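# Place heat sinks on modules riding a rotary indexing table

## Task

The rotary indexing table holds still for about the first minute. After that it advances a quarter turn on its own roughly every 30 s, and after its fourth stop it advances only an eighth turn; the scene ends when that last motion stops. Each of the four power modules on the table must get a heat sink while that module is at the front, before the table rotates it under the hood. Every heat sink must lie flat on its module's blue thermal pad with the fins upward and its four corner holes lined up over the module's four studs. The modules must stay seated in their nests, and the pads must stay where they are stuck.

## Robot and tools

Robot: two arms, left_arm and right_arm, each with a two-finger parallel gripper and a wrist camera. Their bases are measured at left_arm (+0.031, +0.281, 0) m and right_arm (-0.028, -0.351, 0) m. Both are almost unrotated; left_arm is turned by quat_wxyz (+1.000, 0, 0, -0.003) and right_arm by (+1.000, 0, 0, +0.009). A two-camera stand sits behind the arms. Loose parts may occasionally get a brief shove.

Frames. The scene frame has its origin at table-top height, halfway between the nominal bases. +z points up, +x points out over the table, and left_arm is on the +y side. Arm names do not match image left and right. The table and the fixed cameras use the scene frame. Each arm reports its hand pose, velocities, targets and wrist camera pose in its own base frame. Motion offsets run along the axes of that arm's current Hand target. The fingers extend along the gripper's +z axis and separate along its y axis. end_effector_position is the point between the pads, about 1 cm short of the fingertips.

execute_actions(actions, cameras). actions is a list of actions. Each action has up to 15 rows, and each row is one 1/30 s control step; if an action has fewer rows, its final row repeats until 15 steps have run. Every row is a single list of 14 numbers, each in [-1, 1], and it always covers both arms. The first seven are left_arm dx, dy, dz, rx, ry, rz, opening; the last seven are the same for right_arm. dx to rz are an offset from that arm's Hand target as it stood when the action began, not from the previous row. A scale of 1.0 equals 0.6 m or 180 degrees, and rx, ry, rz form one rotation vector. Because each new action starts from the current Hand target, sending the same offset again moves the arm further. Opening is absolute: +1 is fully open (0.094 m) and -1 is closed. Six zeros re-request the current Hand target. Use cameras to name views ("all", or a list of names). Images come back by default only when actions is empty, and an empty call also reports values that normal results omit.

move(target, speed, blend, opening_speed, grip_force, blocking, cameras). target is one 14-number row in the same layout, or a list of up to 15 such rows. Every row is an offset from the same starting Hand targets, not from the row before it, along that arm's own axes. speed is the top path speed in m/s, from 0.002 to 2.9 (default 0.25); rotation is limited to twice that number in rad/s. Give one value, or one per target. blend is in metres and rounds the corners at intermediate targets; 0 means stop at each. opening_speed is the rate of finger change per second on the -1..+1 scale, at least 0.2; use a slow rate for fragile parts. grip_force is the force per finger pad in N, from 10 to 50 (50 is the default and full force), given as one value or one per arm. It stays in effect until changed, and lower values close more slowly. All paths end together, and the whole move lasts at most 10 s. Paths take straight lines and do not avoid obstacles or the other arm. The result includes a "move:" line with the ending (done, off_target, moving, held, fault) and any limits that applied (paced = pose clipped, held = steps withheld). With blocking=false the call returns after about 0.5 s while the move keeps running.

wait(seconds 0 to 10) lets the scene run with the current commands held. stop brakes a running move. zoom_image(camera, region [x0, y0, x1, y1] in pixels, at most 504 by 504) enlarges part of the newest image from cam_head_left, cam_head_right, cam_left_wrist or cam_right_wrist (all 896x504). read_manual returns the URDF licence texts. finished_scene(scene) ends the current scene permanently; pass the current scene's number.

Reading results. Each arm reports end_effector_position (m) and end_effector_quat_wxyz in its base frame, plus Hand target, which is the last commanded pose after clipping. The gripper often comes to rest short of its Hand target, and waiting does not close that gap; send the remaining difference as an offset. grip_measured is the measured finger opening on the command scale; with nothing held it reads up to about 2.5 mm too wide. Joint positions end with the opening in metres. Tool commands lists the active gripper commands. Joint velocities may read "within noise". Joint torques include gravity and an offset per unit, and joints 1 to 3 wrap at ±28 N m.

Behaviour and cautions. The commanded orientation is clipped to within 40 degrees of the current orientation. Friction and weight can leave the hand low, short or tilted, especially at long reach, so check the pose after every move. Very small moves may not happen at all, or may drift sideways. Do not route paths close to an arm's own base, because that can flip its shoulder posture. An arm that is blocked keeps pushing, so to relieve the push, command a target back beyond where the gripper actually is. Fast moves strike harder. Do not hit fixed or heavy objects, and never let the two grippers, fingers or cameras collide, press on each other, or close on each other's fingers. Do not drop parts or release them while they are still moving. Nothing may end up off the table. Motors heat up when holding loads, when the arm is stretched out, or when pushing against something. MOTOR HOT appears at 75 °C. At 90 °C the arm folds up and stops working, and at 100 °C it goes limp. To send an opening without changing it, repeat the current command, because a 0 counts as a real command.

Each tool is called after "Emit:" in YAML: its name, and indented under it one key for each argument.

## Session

Emit:
execute_actions:
  actions: []

Emit:
zoom_image:
  camera: "cam_head_left"
  region: [180, 300, 510, 480]

Emit:
zoom_image:
  camera: "cam_head_right"
  region: [190, 300, 520, 480]

Scene clock: 0.00 s.
left_arm: end_effector_position=(+0.3356, -0.0829, +0.2501) grip_measured=+1.000 end_effector_quat_wxyz=(+0.722, -0.025, +0.692, -0.017) | right_arm: end_effector_position=(+0.3325, +0.1339, +0.1677) grip_measured=+1.000 end_effector_quat_wxyz=(+0.582, +0.006, +0.808, +0.084)
Joint positions: left_arm=[-0.485 0.991 0.364 0.675 -0.497 -0.036 0.094] | right_arm=[0.585 1.109 0.445 0.32 0.426 0.298 0.094]
Joint velocities: within noise
Joint torques (N m): no reading
Motor temperatures (°C): left_arm=[26 31 31 24 22 26 26] | right_arm=[26 27 28 24 23 23 23]
Heat: left arm: 31 °C; right arm: 28 °C.
Hand target: left_arm +0.3360, -0.0831, +0.2571; +0.727, -0.028, +0.685, -0.020 | right_arm +0.3335, +0.1346, +0.1722; +0.586, +0.007, +0.806, +0.087
Tool commands: left_gripper/opening=+1.0 right_gripper/opening=+1.0
camera_calibration:
cam_left_wrist: T_world_to_cam=[[-0.00555243, -0.998592, 0.0527512, -0.0961104], [-0.369843, -0.0469608, -0.927907, 0.38979], [0.929077, -0.0246618, -0.369062, -0.129732], [0, 0, 0, 1]] pos_world=[0.264159, -0.0808697, 0.31888]
cam_right_wrist: T_world_to_cam=[[0.100812, -0.98379, -0.148303, 0.123746], [-0.68709, 0.0389624, -0.725527, 0.382783], [0.719544, 0.175039, -0.672025, -0.0593975], [0, 0, 0, 1]] pos_world=[0.29327, 0.117223, 0.256154]

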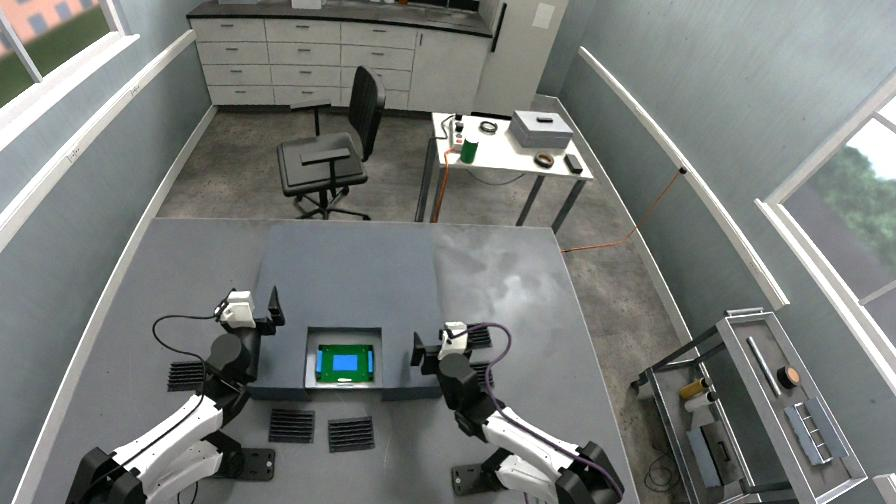

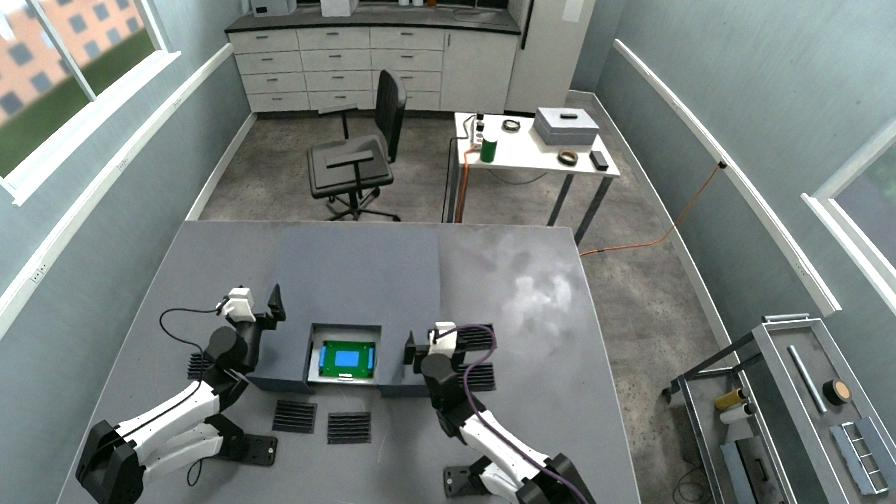

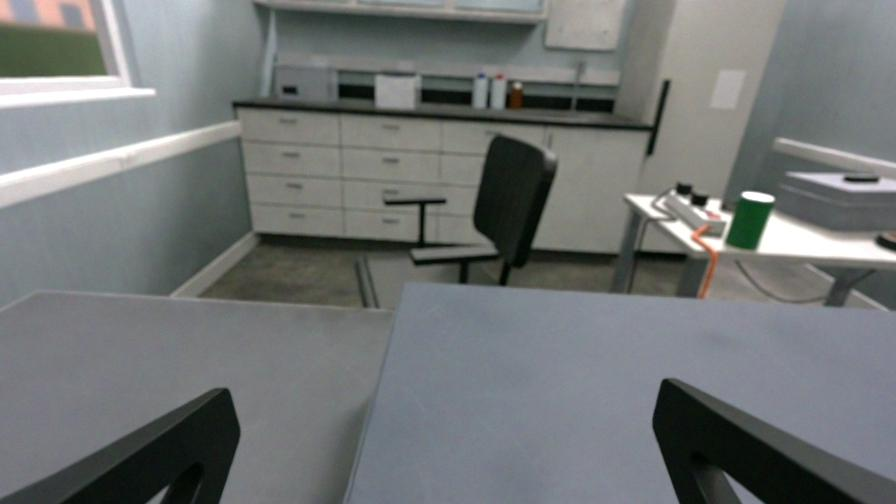

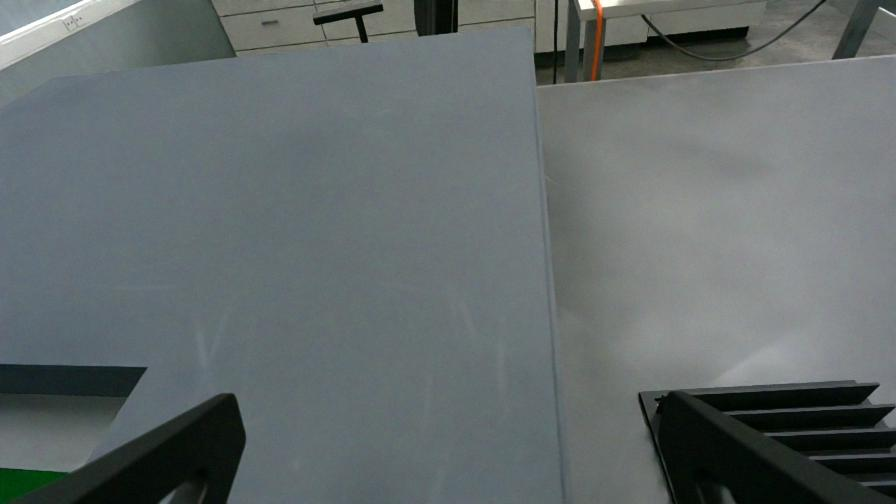

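Scaled by 1.527 from the camera's 896x504 image, which has a finer 1280x720 frame.

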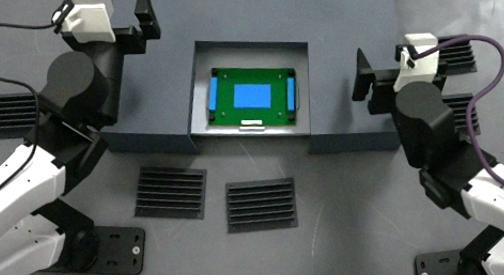

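Scaled by 1.527 from the camera's 896x504 image, which has a finer 1280x720 frame.

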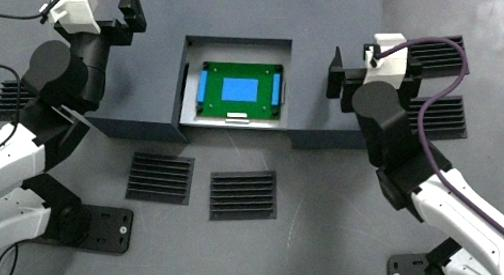

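Emit:
move:
  target: [0.1815,0.4125,-0.1857,-0.398,0.3897,-0.3493,0.68,0.1055,-0.262,-0.088,-0.257,0.3594,-0.4216,0.68]
  speed: 0.5
  grip_force: 30
  cameras: ["cam_head_left","cam_left_wrist","cam_right_wrist"]

Scene clock: 3.90 s.
left_arm: end_effector_position=(+0.2248, +0.1541, +0.1206) grip_measured=+0.682 end_effector_quat_wxyz=(-0.001, +0.697, -0.717, -0.008) | right_arm: end_effector_position=(+0.2727, -0.0188, +0.1008) grip_measured=+0.683 end_effector_quat_wxyz=(-0.003, +0.688, -0.726, -0.007)
Joint positions: left_arm=[0.59 1.573 1.297 -1.296 -0.017 -0.953 0.079] | right_arm=[-0.078 1.586 1.232 -1.222 -0.014 -1.595 0.079]
Joint torques (N m): left_arm=[-0.01 -6.15 10 0.12 0.14 0.11] | right_arm=[0.43 -6.15 8.27 0.16 0.07 -0.09]
Heat: left arm: 32 °C; right arm: 29 °C.
Hand target: left_arm +0.2290, +0.1549, +0.1253; +0.000, +0.695, -0.719, +0.000 | right_arm +0.2779, -0.0199, +0.1049; +0.001, +0.695, -0.719, +0.000
Off the commanded pose: left_arm 0.006 m, 1 deg | right_arm 0.007 m, 1 deg.
grip_force (N): 30, 30
move: done
camera_calibration:
cam_left_wrist: T_world_to_cam=[[0.999399, -0.0340937, 0.00625448, -0.222227], [-0.0337737, -0.917182, 0.397034, 0.138522], [-0.00779988, -0.397007, -0.917783, 0.26545], [0, 0, 0, 1]] pos_world=[0.228842, 0.224858, 0.190017]
cam_right_wrist: T_world_to_cam=[[0.998325, -0.0546465, -0.0190236, -0.270625], [-0.0421879, -0.912427, 0.407059, -0.00871852], [-0.039602, -0.405574, -0.913204, 0.185881], [0, 0, 0, 1]] pos_world=[0.277165, 0.0526449, 0.168148]
Images, in order (width x height): cam_head_left 896x504, cam_left_wrist 896x504, cam_right_wrist 896x504.

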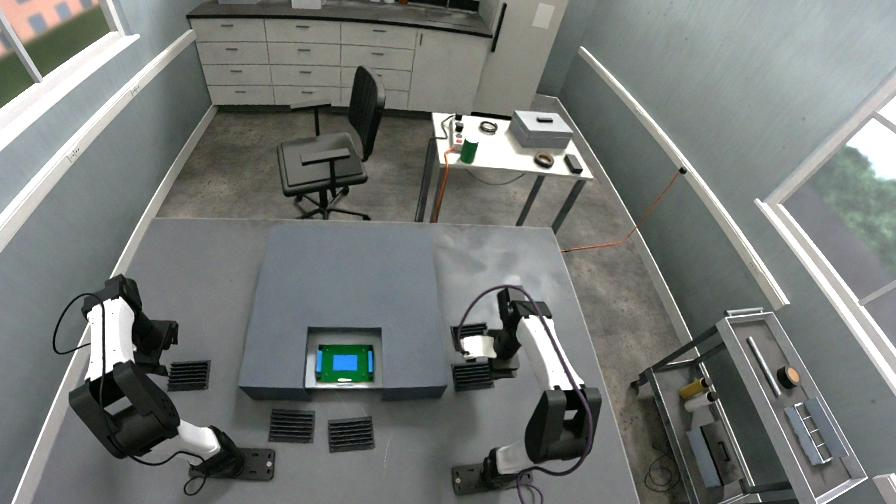

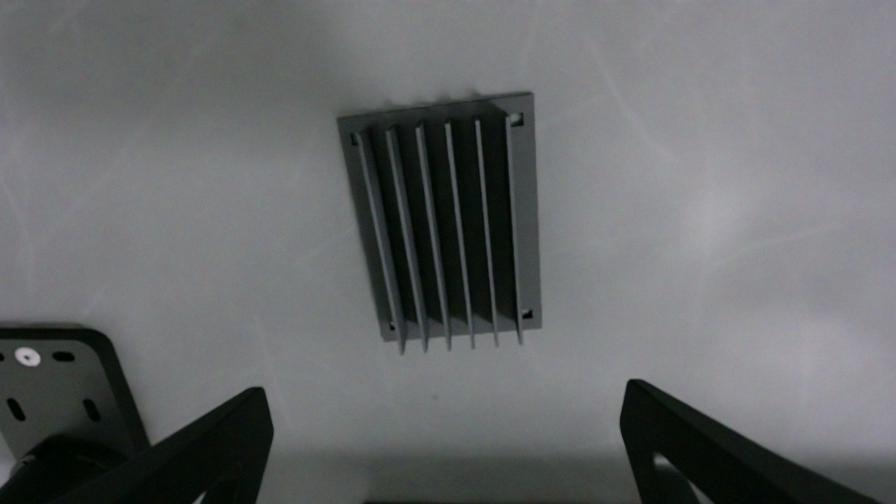

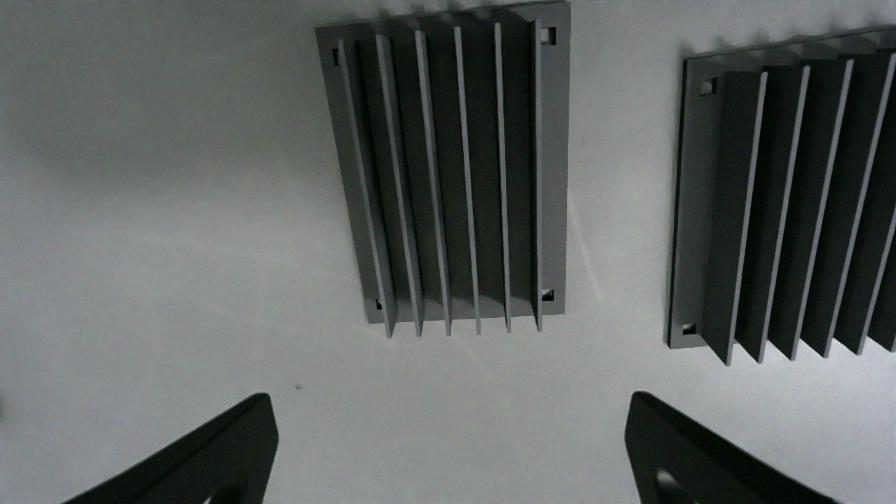

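Emit:
move:
  target: [0.0015,-0.0013,0.1813,0,0,-0.037,0.68,-0.042,0.0113,0.1423,0,0,-0.024,0.68]
  speed: 0.2
  cameras: ["cam_left_wrist","cam_right_wrist"]

Scene clock: 5.93 s.
left_arm: end_effector_position=(+0.2294, +0.1562, +0.0231) grip_measured=+0.682 end_effector_quat_wxyz=(-0.006, +0.732, -0.682, -0.005) | right_arm: end_effector_position=(+0.2646, +0.0035, +0.0396) grip_measured=+0.682 end_effector_quat_wxyz=(+0.005, +0.719, -0.695, -0.008)
Joint positions: left_arm=[0.59 1.67 1 -0.892 -0.012 -1.051 0.079] | right_arm=[0.01 1.622 1.019 -0.987 -0.004 -1.595 0.079]
Joint torques (N m): left_arm=[-0.36 -6.43 5.18 0.5 0.12 -0.17] | right_arm=[0.65 -3.81 1.96 1.1 -0.03 0.07]
Heat: left arm: 32 °C; right arm: 29 °C.
Hand target: left_arm +0.2298, +0.1540, +0.0165; +0.000, +0.736, -0.677, +0.000 | right_arm +0.2720, +0.0053, +0.0195; +0.000, +0.722, -0.692, +0.001
Off the commanded pose: left_arm 0.007 m, 1 deg | right_arm 0.022 m, 1 deg.
grip_force (N): 30, 30
move: off_target (right_arm)
camera_calibration:
cam_left_wrist: T_world_to_cam=[[0.997786, 0.064171, 0.0174962, -0.241287], [0.052029, -0.916889, 0.395737, 0.159543], [0.0414369, -0.39395, -0.918197, 0.165051], [0, 0, 0, 1]] pos_world=[0.225613, 0.226789, 0.0926341]
cam_right_wrist: T_world_to_cam=[[0.998905, 0.0332582, -0.0329126, -0.262278], [0.043936, -0.908621, 0.415303, 0.01301], [-0.0160928, -0.416295, -0.909087, 0.13233], [0, 0, 0, 1]] pos_world=[0.263549, 0.0756323, 0.106264]
Images, in order (width x height): cam_left_wrist 896x504, cam_right_wrist 896x504.

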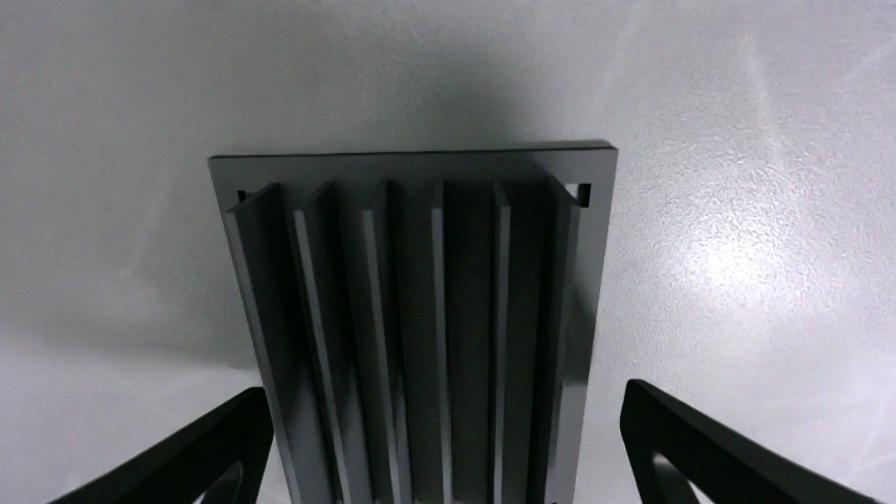

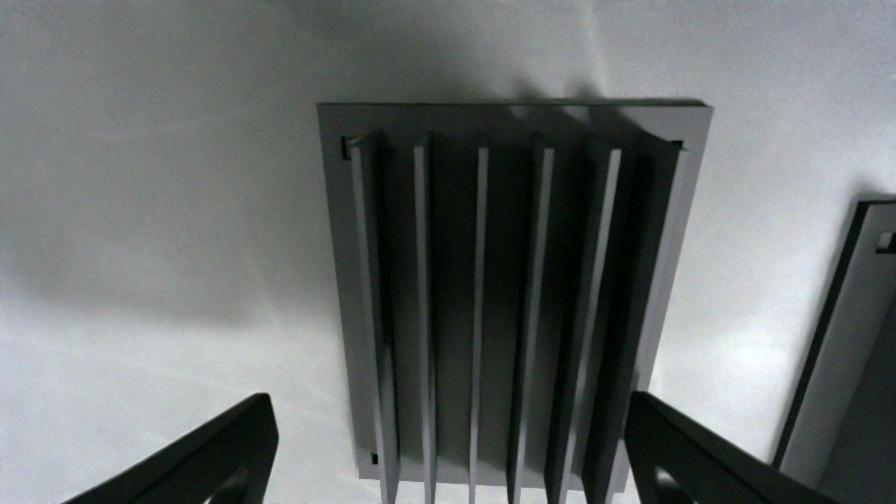

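Emit:
move:
  target:
    - [0,0.0047,0.0075,0,0,0,0.68,0,0,-0.045,0,0,0,0.68]
    - [0,0.0047,0.0075,0,0,0,0.68,-0.0053,-0.0025,-0.04,0,0,0,0.68]
  speed: 0.1
  cameras: ["cam_left_wrist","cam_right_wrist"]

Scene clock: 7.80 s.
left_arm: end_effector_position=(+0.2275, +0.1549, +0.0184) grip_measured=+0.682 end_effector_quat_wxyz=(-0.005, +0.732, -0.682, -0.005) | right_arm: end_effector_position=(+0.2642, +0.0064, +0.0411) grip_measured=+0.682 end_effector_quat_wxyz=(+0.007, +0.722, -0.692, -0.008)
Joint positions: left_arm=[0.59 1.67 0.979 -0.872 -0.012 -1.051 0.079] | right_arm=[0.023 1.62 1.023 -0.995 -0.002 -1.591 0.079]
Joint torques (N m): left_arm=[-0.05 -6.43 5.09 0.5 0.11 -0.11] | right_arm=[0.61 -6.2 7.38 0.32 -0.05 0.17]
Heat: left arm: 33 °C; right arm: 29 °C.
Hand target: left_arm +0.2270, +0.1538, +0.0120; +0.000, +0.736, -0.677, +0.000 | right_arm +0.2734, +0.0086, +0.0436; +0.001, +0.721, -0.692, +0.000
Off the commanded pose: left_arm 0.007 m, 1 deg | right_arm 0.010 m, 1 deg.
grip_force (N): 30, 30
move: done
camera_calibration:
cam_left_wrist: T_world_to_cam=[[0.997788, 0.0642391, 0.0171279, -0.23921], [0.0522282, -0.916794, 0.39593, 0.160228], [0.0411369, -0.394159, -0.918121, 0.160409], [0, 0, 0, 1]] pos_world=[0.223714, 0.22549, 0.0879334]
cam_right_wrist: T_world_to_cam=[[0.998538, 0.0415527, -0.0345606, -0.261818], [0.052205, -0.907056, 0.41776, 0.0127579], [-0.0139894, -0.418953, -0.9079, 0.134314], [0, 0, 0, 1]] pos_world=[0.262648, 0.0787228, 0.107566]
Images, in order (width x height): cam_left_wrist 896x504, cam_right_wrist 896x504.

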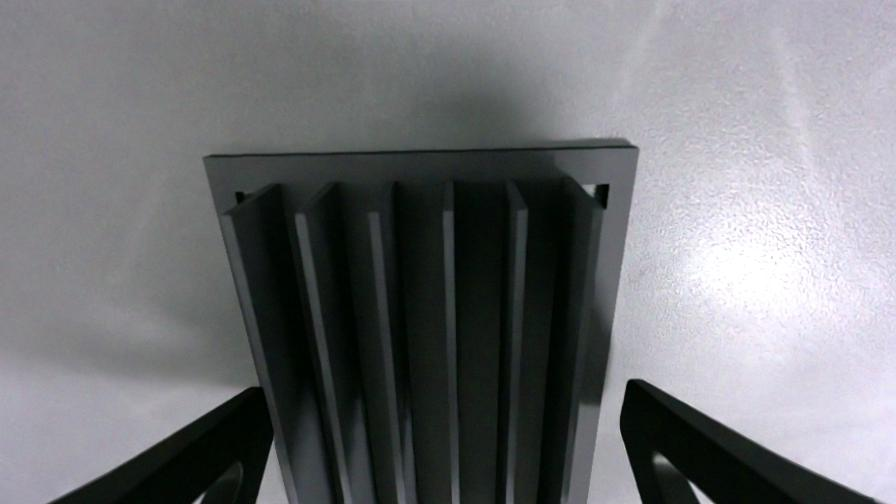

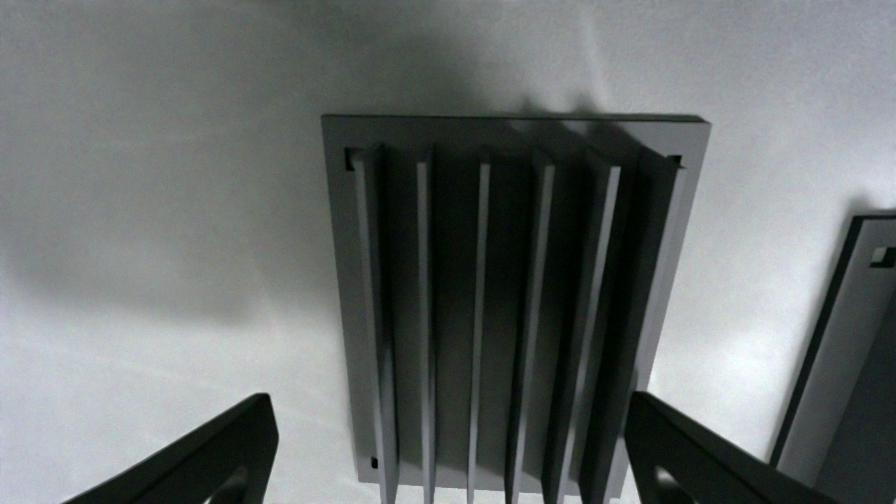

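Emit:
move:
  target:
    - [0,0,0,0,0,0,0.05,-0.0025,-0.012,-0.03,0,0,0,0.68]
  speed: 0.12
  cameras: ["cam_left_wrist","cam_right_wrist"]

Scene clock: 9.67 s.
left_arm: end_effector_position=(+0.2245, +0.1542, +0.0179) grip_measured=+0.204 end_effector_quat_wxyz=(+0.000, +0.733, -0.680, -0.006) | right_arm: end_effector_position=(+0.2757, +0.0090, +0.0595) grip_measured=+0.682 end_effector_quat_wxyz=(-0.001, +0.723, -0.690, +0.000)
Joint positions: left_arm=[0.594 1.67 0.977 -0.88 -0.013 -1.052 0.057] | right_arm=[0.032 1.62 1.1 -1.049 -0.001 -1.586 0.079]
Joint torques (N m): left_arm=[-0.28 -6.38 5.24 0.53 0.12 -0.1] | right_arm=[0.47 -5.9 7.92 0.17 -0.04 0.19]
Heat: left arm: 33 °C; right arm: 30 °C.
Hand target: left_arm +0.2270, +0.1538, +0.0120; +0.000, +0.736, -0.677, +0.000 | right_arm +0.2805, +0.0105, +0.0616; +0.001, +0.722, -0.692, +0.000
Off the commanded pose: left_arm 0.006 m, 1 deg | right_arm 0.005 m, 0 deg.
grip_force (N): 30, 30
move: done
camera_calibration:
cam_left_wrist: T_world_to_cam=[[0.997621, 0.0684583, 0.00808834, -0.236735], [0.0595016, -0.914405, 0.400403, 0.157937], [0.0348069, -0.398969, -0.916303, 0.16189], [0, 0, 0, 1]] pos_world=[0.221139, 0.225214, 0.0870164]
cam_right_wrist: T_world_to_cam=[[0.998891, 0.0454046, -0.0124271, -0.274258], [0.0464337, -0.906937, 0.4187, 0.00837048], [0.00774032, -0.418813, -0.90804, 0.146303], [0, 0, 0, 1]] pos_world=[0.272433, 0.0813175, 0.125936]
Images, in order (width x height): cam_left_wrist 896x504, cam_right_wrist 896x504.

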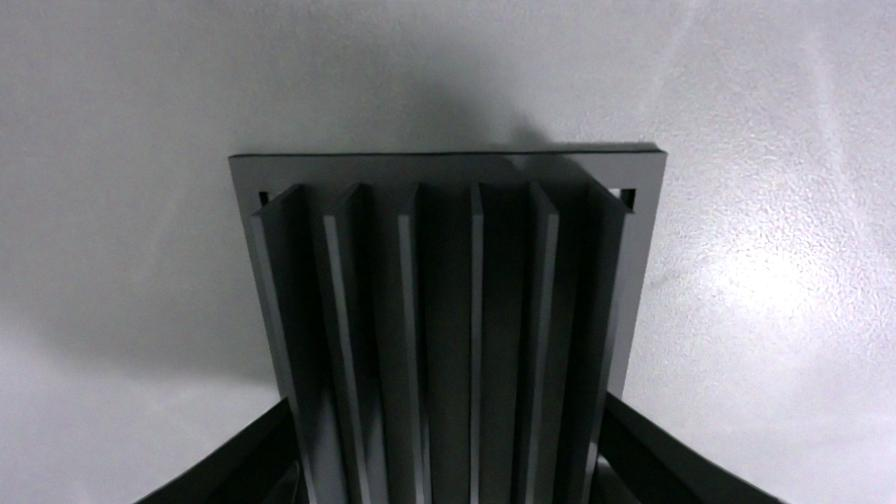

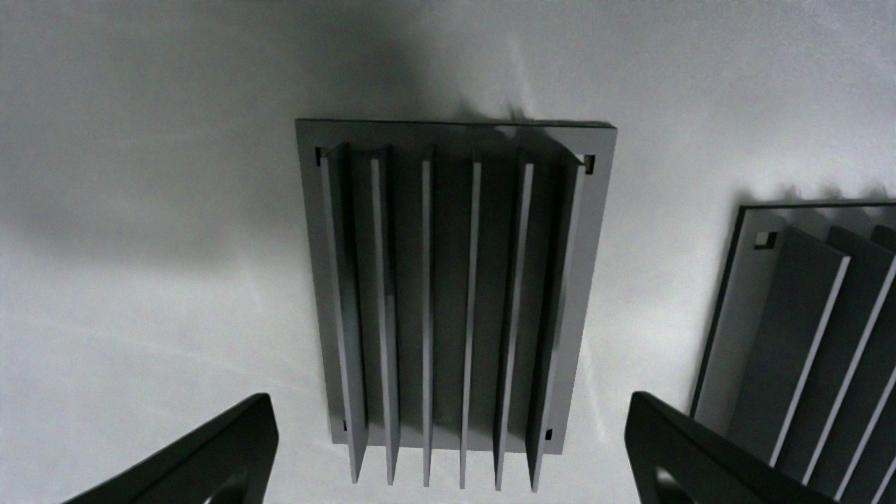

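Emit:
move:
  target:
    - [0,0,-0.22,0,0,0,0.05,0,0,0.0717,0,0,0,0.68]
    - [0.289,0.019,-0.255,0,0,0.5,0.05,0,0,0.0717,0,0,0,0.68]
    - [0.734,0.0375,-0.257,0,0,-0.967,0.05,0,0,0.0717,0,0,0,0.68]
  speed: [0.3,0.5,0.4]
  blend: [0.03,0.05,0]
  cameras: ["cam_left_wrist","cam_right_wrist"]

Emit:
zoom_image:
  camera: "cam_left_wrist"
  region: [290, 50, 640, 190]

Scene clock: 15.43 s.
left_arm: end_effector_position=(+0.2403, -0.2830, +0.1604) grip_measured=+0.203 end_effector_quat_wxyz=(+0.000, +0.710, +0.704, +0.005) | right_arm: end_effector_position=(+0.2810, +0.0062, +0.0240) grip_measured=+0.682 end_effector_quat_wxyz=(+0.001, +0.719, -0.695, +0.004)
Joint positions: left_arm=[-0.872 1.978 1.947 -1.54 -0.01 0.707 0.057] | right_arm=[0.026 1.685 1.021 -0.903 0.006 -1.579 0.079]
Joint torques (N m): left_arm=[-0.54 -10.56 10.47 0.08 0.19 0.09] | right_arm=[0.9 -6.8 4.42 0.47 -0.12 0.11]
Heat: left arm: 33 °C; right arm: 30 °C.
Hand target: left_arm +0.2406, -0.2870, +0.1662; +0.000, +0.715, +0.699, +0.000 | right_arm +0.2804, +0.0104, +0.0185; +0.000, +0.721, -0.693, +0.000
Off the commanded pose: left_arm 0.007 m, 1 deg | right_arm 0.007 m, 1 deg.
joint sent to its limit (left arm) — joint 4 (wrist pitch), lower limit. The joint targets still meet the commanded pose.
grip_force (N): 30, 30
move: done
camera_calibration:
cam_left_wrist: T_world_to_cam=[[-0.99986, 0.0142763, 0.00876488, 0.240819], [0.0166287, 0.909224, 0.415976, 0.223996], [-0.00203062, 0.416063, -0.909333, 0.355853], [0, 0, 0, 1]] pos_world=[0.237783, -0.355158, 0.228301]
cam_right_wrist: T_world_to_cam=[[0.999417, 0.0326835, -0.00986153, -0.280069], [0.0337735, -0.90443, 0.425283, 0.0238753], [0.00498065, -0.425368, -0.905007, 0.11353], [0, 0, 0, 1]] pos_world=[0.278534, 0.0790393, 0.08983]
Images, in order (width x height): cam_left_wrist 896x504, cam_right_wrist 896x504.

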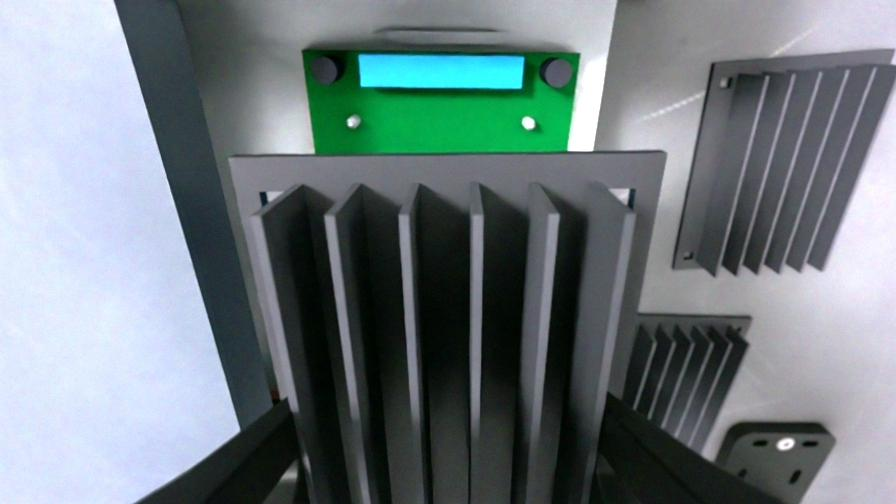

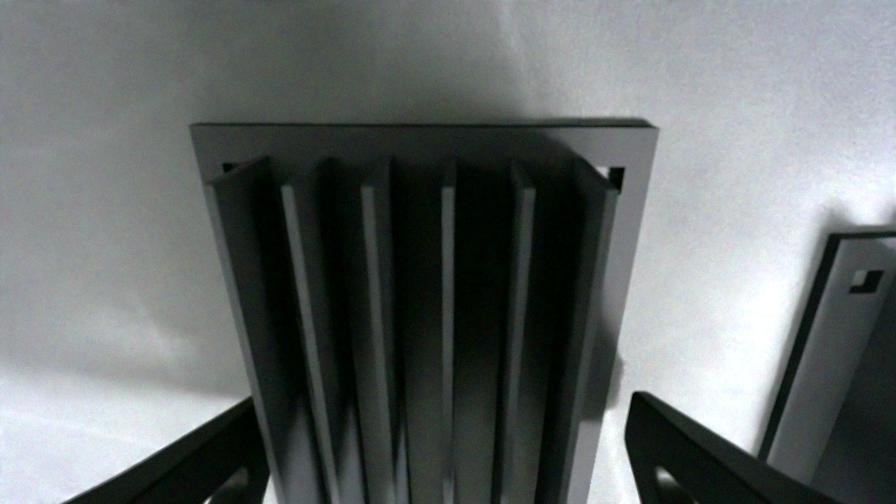

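Scaled by 1.440 from the camera's 896x504 image, which has a finer 1280x720 frame.

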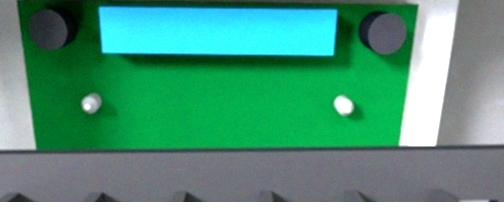

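Emit:
move:
  target:
    - [0,0.0013,0.0753,0,0,0.0045,0.05,-0.008,0.01,0,0,0,0,0.68]
    - [0,0.0013,0.0753,0,0,0.0045,0.05,-0.008,0.01,0,0,0,0,0.05]
  speed: 0.15
  cameras: ["cam_left_wrist","cam_right_wrist"]

Emit:
zoom_image:
  camera: "cam_left_wrist"
  region: [230, 50, 670, 220]

Scene clock: 18.07 s.
left_arm: end_effector_position=(+0.2416, -0.2846, +0.1209) grip_measured=+0.203 end_effector_quat_wxyz=(-0.006, +0.716, +0.698, +0.006) | right_arm: end_effector_position=(+0.2804, +0.0058, +0.0198) grip_measured=+0.482 end_effector_quat_wxyz=(+0.003, +0.715, -0.699, +0.011)
Joint positions: left_arm=[-0.872 1.978 1.789 -1.395 -0.01 0.724 0.057] | right_arm=[0.033 1.684 1.001 -0.877 0.019 -1.561 0.07]
Joint torques (N m): left_arm=[-0.39 -12.33 5.94 0.41 0.2 0.1] | right_arm=[1.55 -8.66 4.08 0.27 -0.3 0.1]
Heat: left arm: 34 °C; right arm: 30 °C.
Hand target: left_arm +0.2414, -0.2870, +0.1210; +0.000, +0.720, +0.694, +0.000 | right_arm +0.2742, +0.0149, +0.0184; +0.001, +0.721, -0.692, +0.000
Off the commanded pose: left_arm 0.002 m, 1 deg | right_arm 0.011 m, 2 deg.
grip_force (N): 30, 30
move: off_target (right_arm)
camera_calibration:
cam_left_wrist: T_world_to_cam=[[-0.999383, 0.0306013, 0.0172418, 0.246039], [0.0350276, 0.904709, 0.424589, 0.23505], [-0.00260586, 0.424931, -0.905222, 0.322844], [0, 0, 0, 1]] pos_world=[0.238495, -0.357367, 0.188203]
cam_right_wrist: T_world_to_cam=[[0.999774, 0.0211007, -0.00268839, -0.279618], [0.0201523, -0.899132, 0.437214, 0.0288015], [0.00680831, -0.437169, -0.899353, 0.109035], [0, 0, 0, 1]] pos_world=[0.278232, 0.0794631, 0.0847165]
Images, in order (width x height): cam_left_wrist 896x504, cam_right_wrist 896x504.

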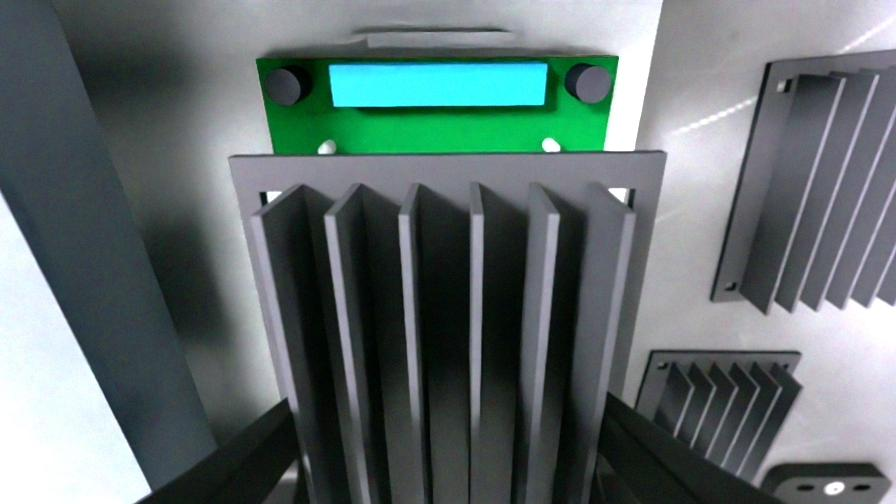

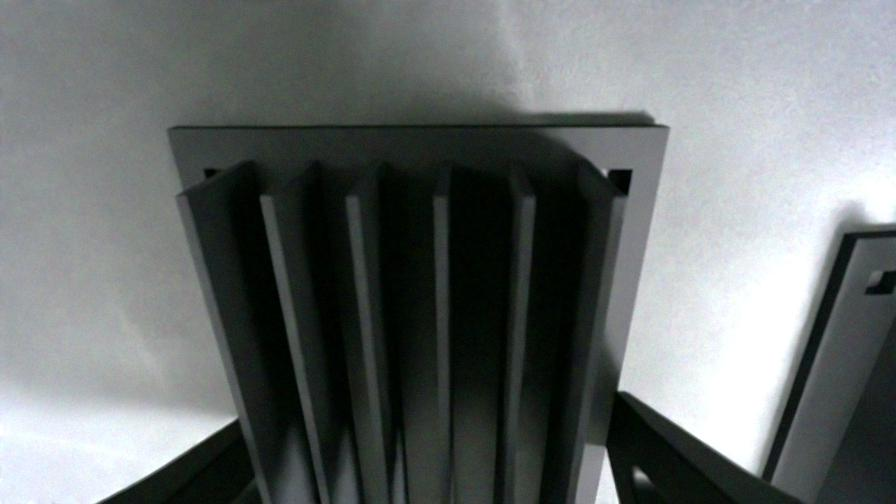

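Scaled by 1.145 from the camera's 896x504 image, which has a finer 1280x720 frame.

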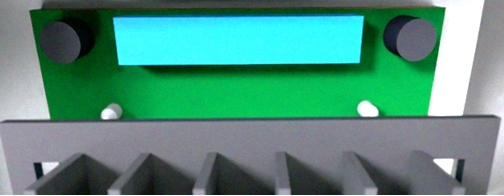

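Emit:
move:
  target: [-0.0033,0.0027,0.0525,0,0,0,0.05,0,0,0,0,0,0,0.05]
  speed: 0.06
  cameras: ["cam_left_wrist","cam_right_wrist"]

Scene clock: 20.53 s.
left_arm: end_effector_position=(+0.2432, -0.2865, +0.0935) grip_measured=+0.203 end_effector_quat_wxyz=(-0.001, +0.716, +0.698, +0.005) | right_arm: end_effector_position=(+0.2804, +0.0058, +0.0198) grip_measured=+0.482 end_effector_quat_wxyz=(+0.003, +0.715, -0.699, +0.011)
Joint positions: left_arm=[-0.872 1.978 1.681 -1.276 -0.01 0.724 0.057] | right_arm=[0.033 1.684 1.001 -0.877 0.019 -1.561 0.07]
Joint torques (N m): left_arm=[-0.44 -11.19 6.04 0.4 0.19 0.1] | right_arm=[1.58 -8.66 4.07 0.25 -0.3 0.09]
Heat: left arm: 34 °C; right arm: 30 °C.
Hand target: left_arm +0.2430, -0.2890, +0.0895; +0.000, +0.720, +0.694, +0.000 | right_arm +0.2742, +0.0149, +0.0184; +0.001, +0.721, -0.692, +0.000
Off the commanded pose: left_arm 0.005 m, 1 deg | right_arm 0.011 m, 2 deg.
grip_force (N): 30, 30
move: off_target (right_arm)
camera_calibration:
cam_left_wrist: T_world_to_cam=[[-0.999477, 0.0306371, 0.0103392, 0.24877], [0.0321547, 0.908051, 0.417623, 0.250688], [0.00340621, 0.417737, -0.908561, 0.295596], [0, 0, 0, 1]] pos_world=[0.239572, -0.358741, 0.161302]
cam_right_wrist: T_world_to_cam=[[0.999774, 0.0211007, -0.00268839, -0.279618], [0.0201523, -0.899132, 0.437214, 0.0288015], [0.00680831, -0.437169, -0.899353, 0.109035], [0, 0, 0, 1]] pos_world=[0.278232, 0.0794631, 0.0847165]
Images, in order (width x height): cam_left_wrist 896x504, cam_right_wrist 896x504.

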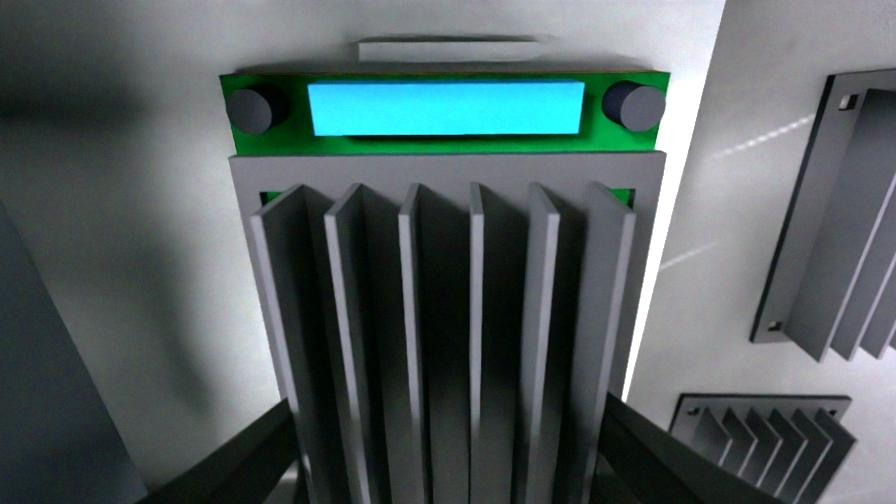

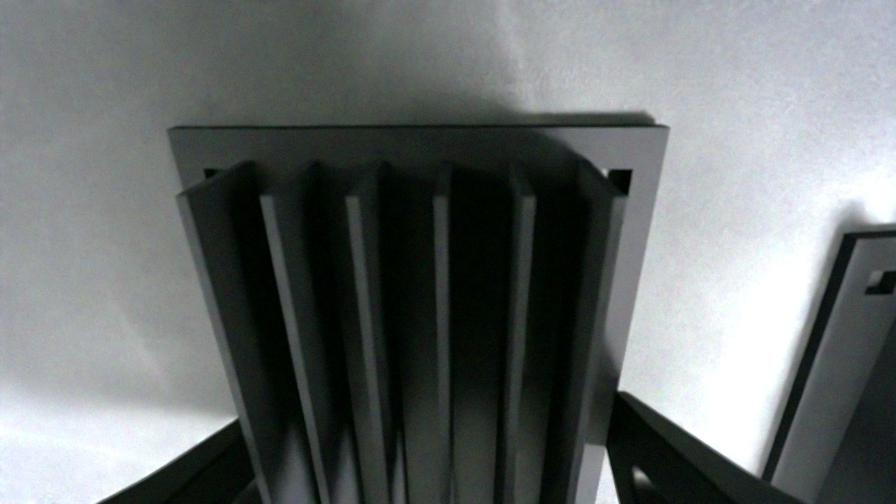

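Emit:
zoom_image:
  camera: "cam_left_wrist"
  region: [220, 170, 320, 230]

Emit:
zoom_image:
  camera: "cam_left_wrist"
  region: [580, 170, 680, 230]

Emit:
zoom_image:
  camera: "cam_right_wrist"
  region: [150, 110, 654, 504]

Scaled by 5.040 from the camera's 896x504 image, which has a finer 1280x720 frame.

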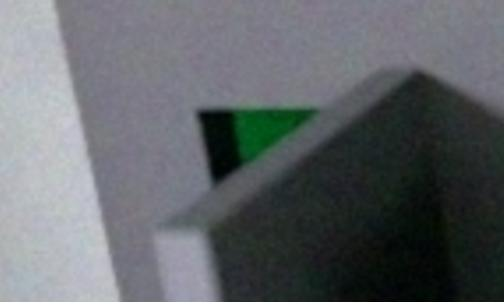

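Scaled by 5.040 from the camera's 896x504 image, which has a finer 1280x720 frame.

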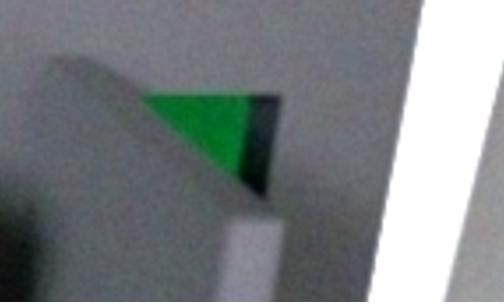

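Scaled by 1.000.

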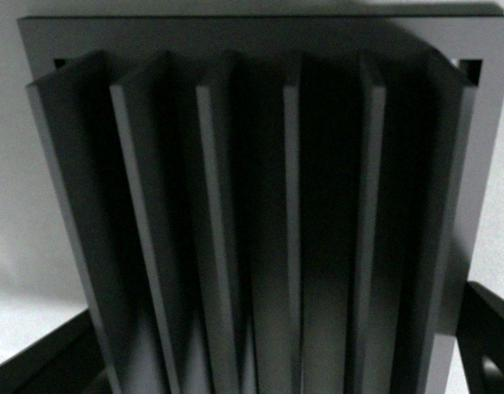

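Emit:
move:
  target: [0,0,0.020,0,0,0,0.05,0,0,-0.015,0,0,0,0.68]
  speed: 0.06
  cameras: ["cam_left_wrist","cam_right_wrist"]

Emit:
zoom_image:
  camera: "cam_left_wrist"
  region: [220, 170, 320, 230]

Emit:
zoom_image:
  camera: "cam_left_wrist"
  region: [580, 170, 680, 230]

Scene clock: 22.90 s.
left_arm: end_effector_position=(+0.2434, -0.2867, +0.0831) grip_measured=+0.203 end_effector_quat_wxyz=(+0.001, +0.716, +0.698, +0.005) | right_arm: end_effector_position=(+0.2769, +0.0057, +0.0198) grip_measured=+0.677 end_effector_quat_wxyz=(+0.008, +0.714, -0.700, +0.006)
Joint positions: left_arm=[-0.872 1.978 1.64 -1.23 -0.01 0.724 0.057] | right_arm=[0.033 1.684 1.001 -0.891 0.02 -1.557 0.079]
Joint torques (N m): left_arm=[-0.43 -10.7 6.04 0.46 0.18 0.1] | right_arm=[1.5 -10.1 5.86 0.02 -0.28 0.02]
Heat: left arm: 35 °C; right arm: 30 °C.
Hand target: left_arm +0.2430, -0.2891, +0.0775; +0.000, +0.720, +0.694, +0.000 | right_arm +0.2742, +0.0149, +0.0274; +0.001, +0.721, -0.692, +0.000
Off the commanded pose: left_arm 0.006 m, 1 deg | right_arm 0.012 m, 2 deg.
grip_force (N): 30, 30
move: off_target (right_arm)
camera_calibration:
cam_left_wrist: T_world_to_cam=[[-0.999502, 0.0306704, 0.00736844, 0.249432], [0.0309651, 0.909526, 0.414493, 0.25618], [0.00601086, 0.414515, -0.910023, 0.284854], [0, 0, 0, 1]] pos_world=[0.239663, -0.358728, 0.151201]
cam_right_wrist: T_world_to_cam=[[0.99969, 0.0184643, -0.0167267, -0.275809], [0.0239265, -0.898668, 0.437975, 0.0278366], [-0.00694484, -0.43824, -0.898831, 0.112858], [0, 0, 0, 1]] pos_world=[0.275842, 0.0795674, 0.0846353]
Images, in order (width x height): cam_left_wrist 896x504, cam_right_wrist 896x504.

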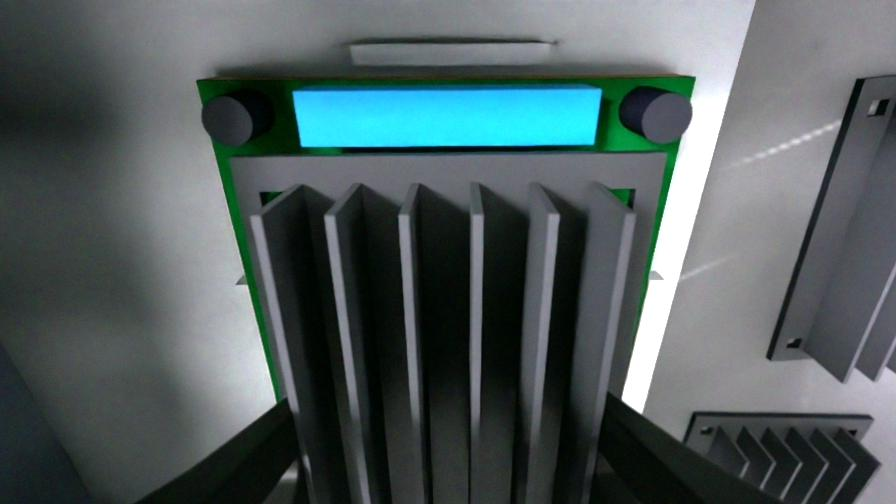

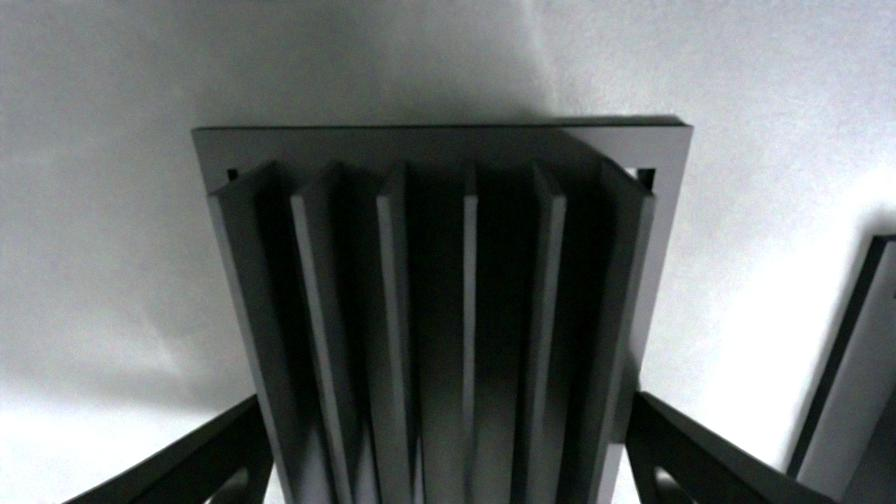

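Scaled by 5.040 from the camera's 896x504 image, which has a finer 1280x720 frame.

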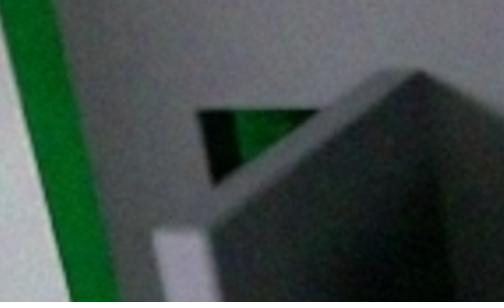

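Scaled by 5.040 from the camera's 896x504 image, which has a finer 1280x720 frame.

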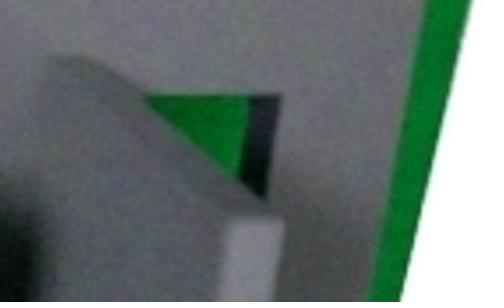

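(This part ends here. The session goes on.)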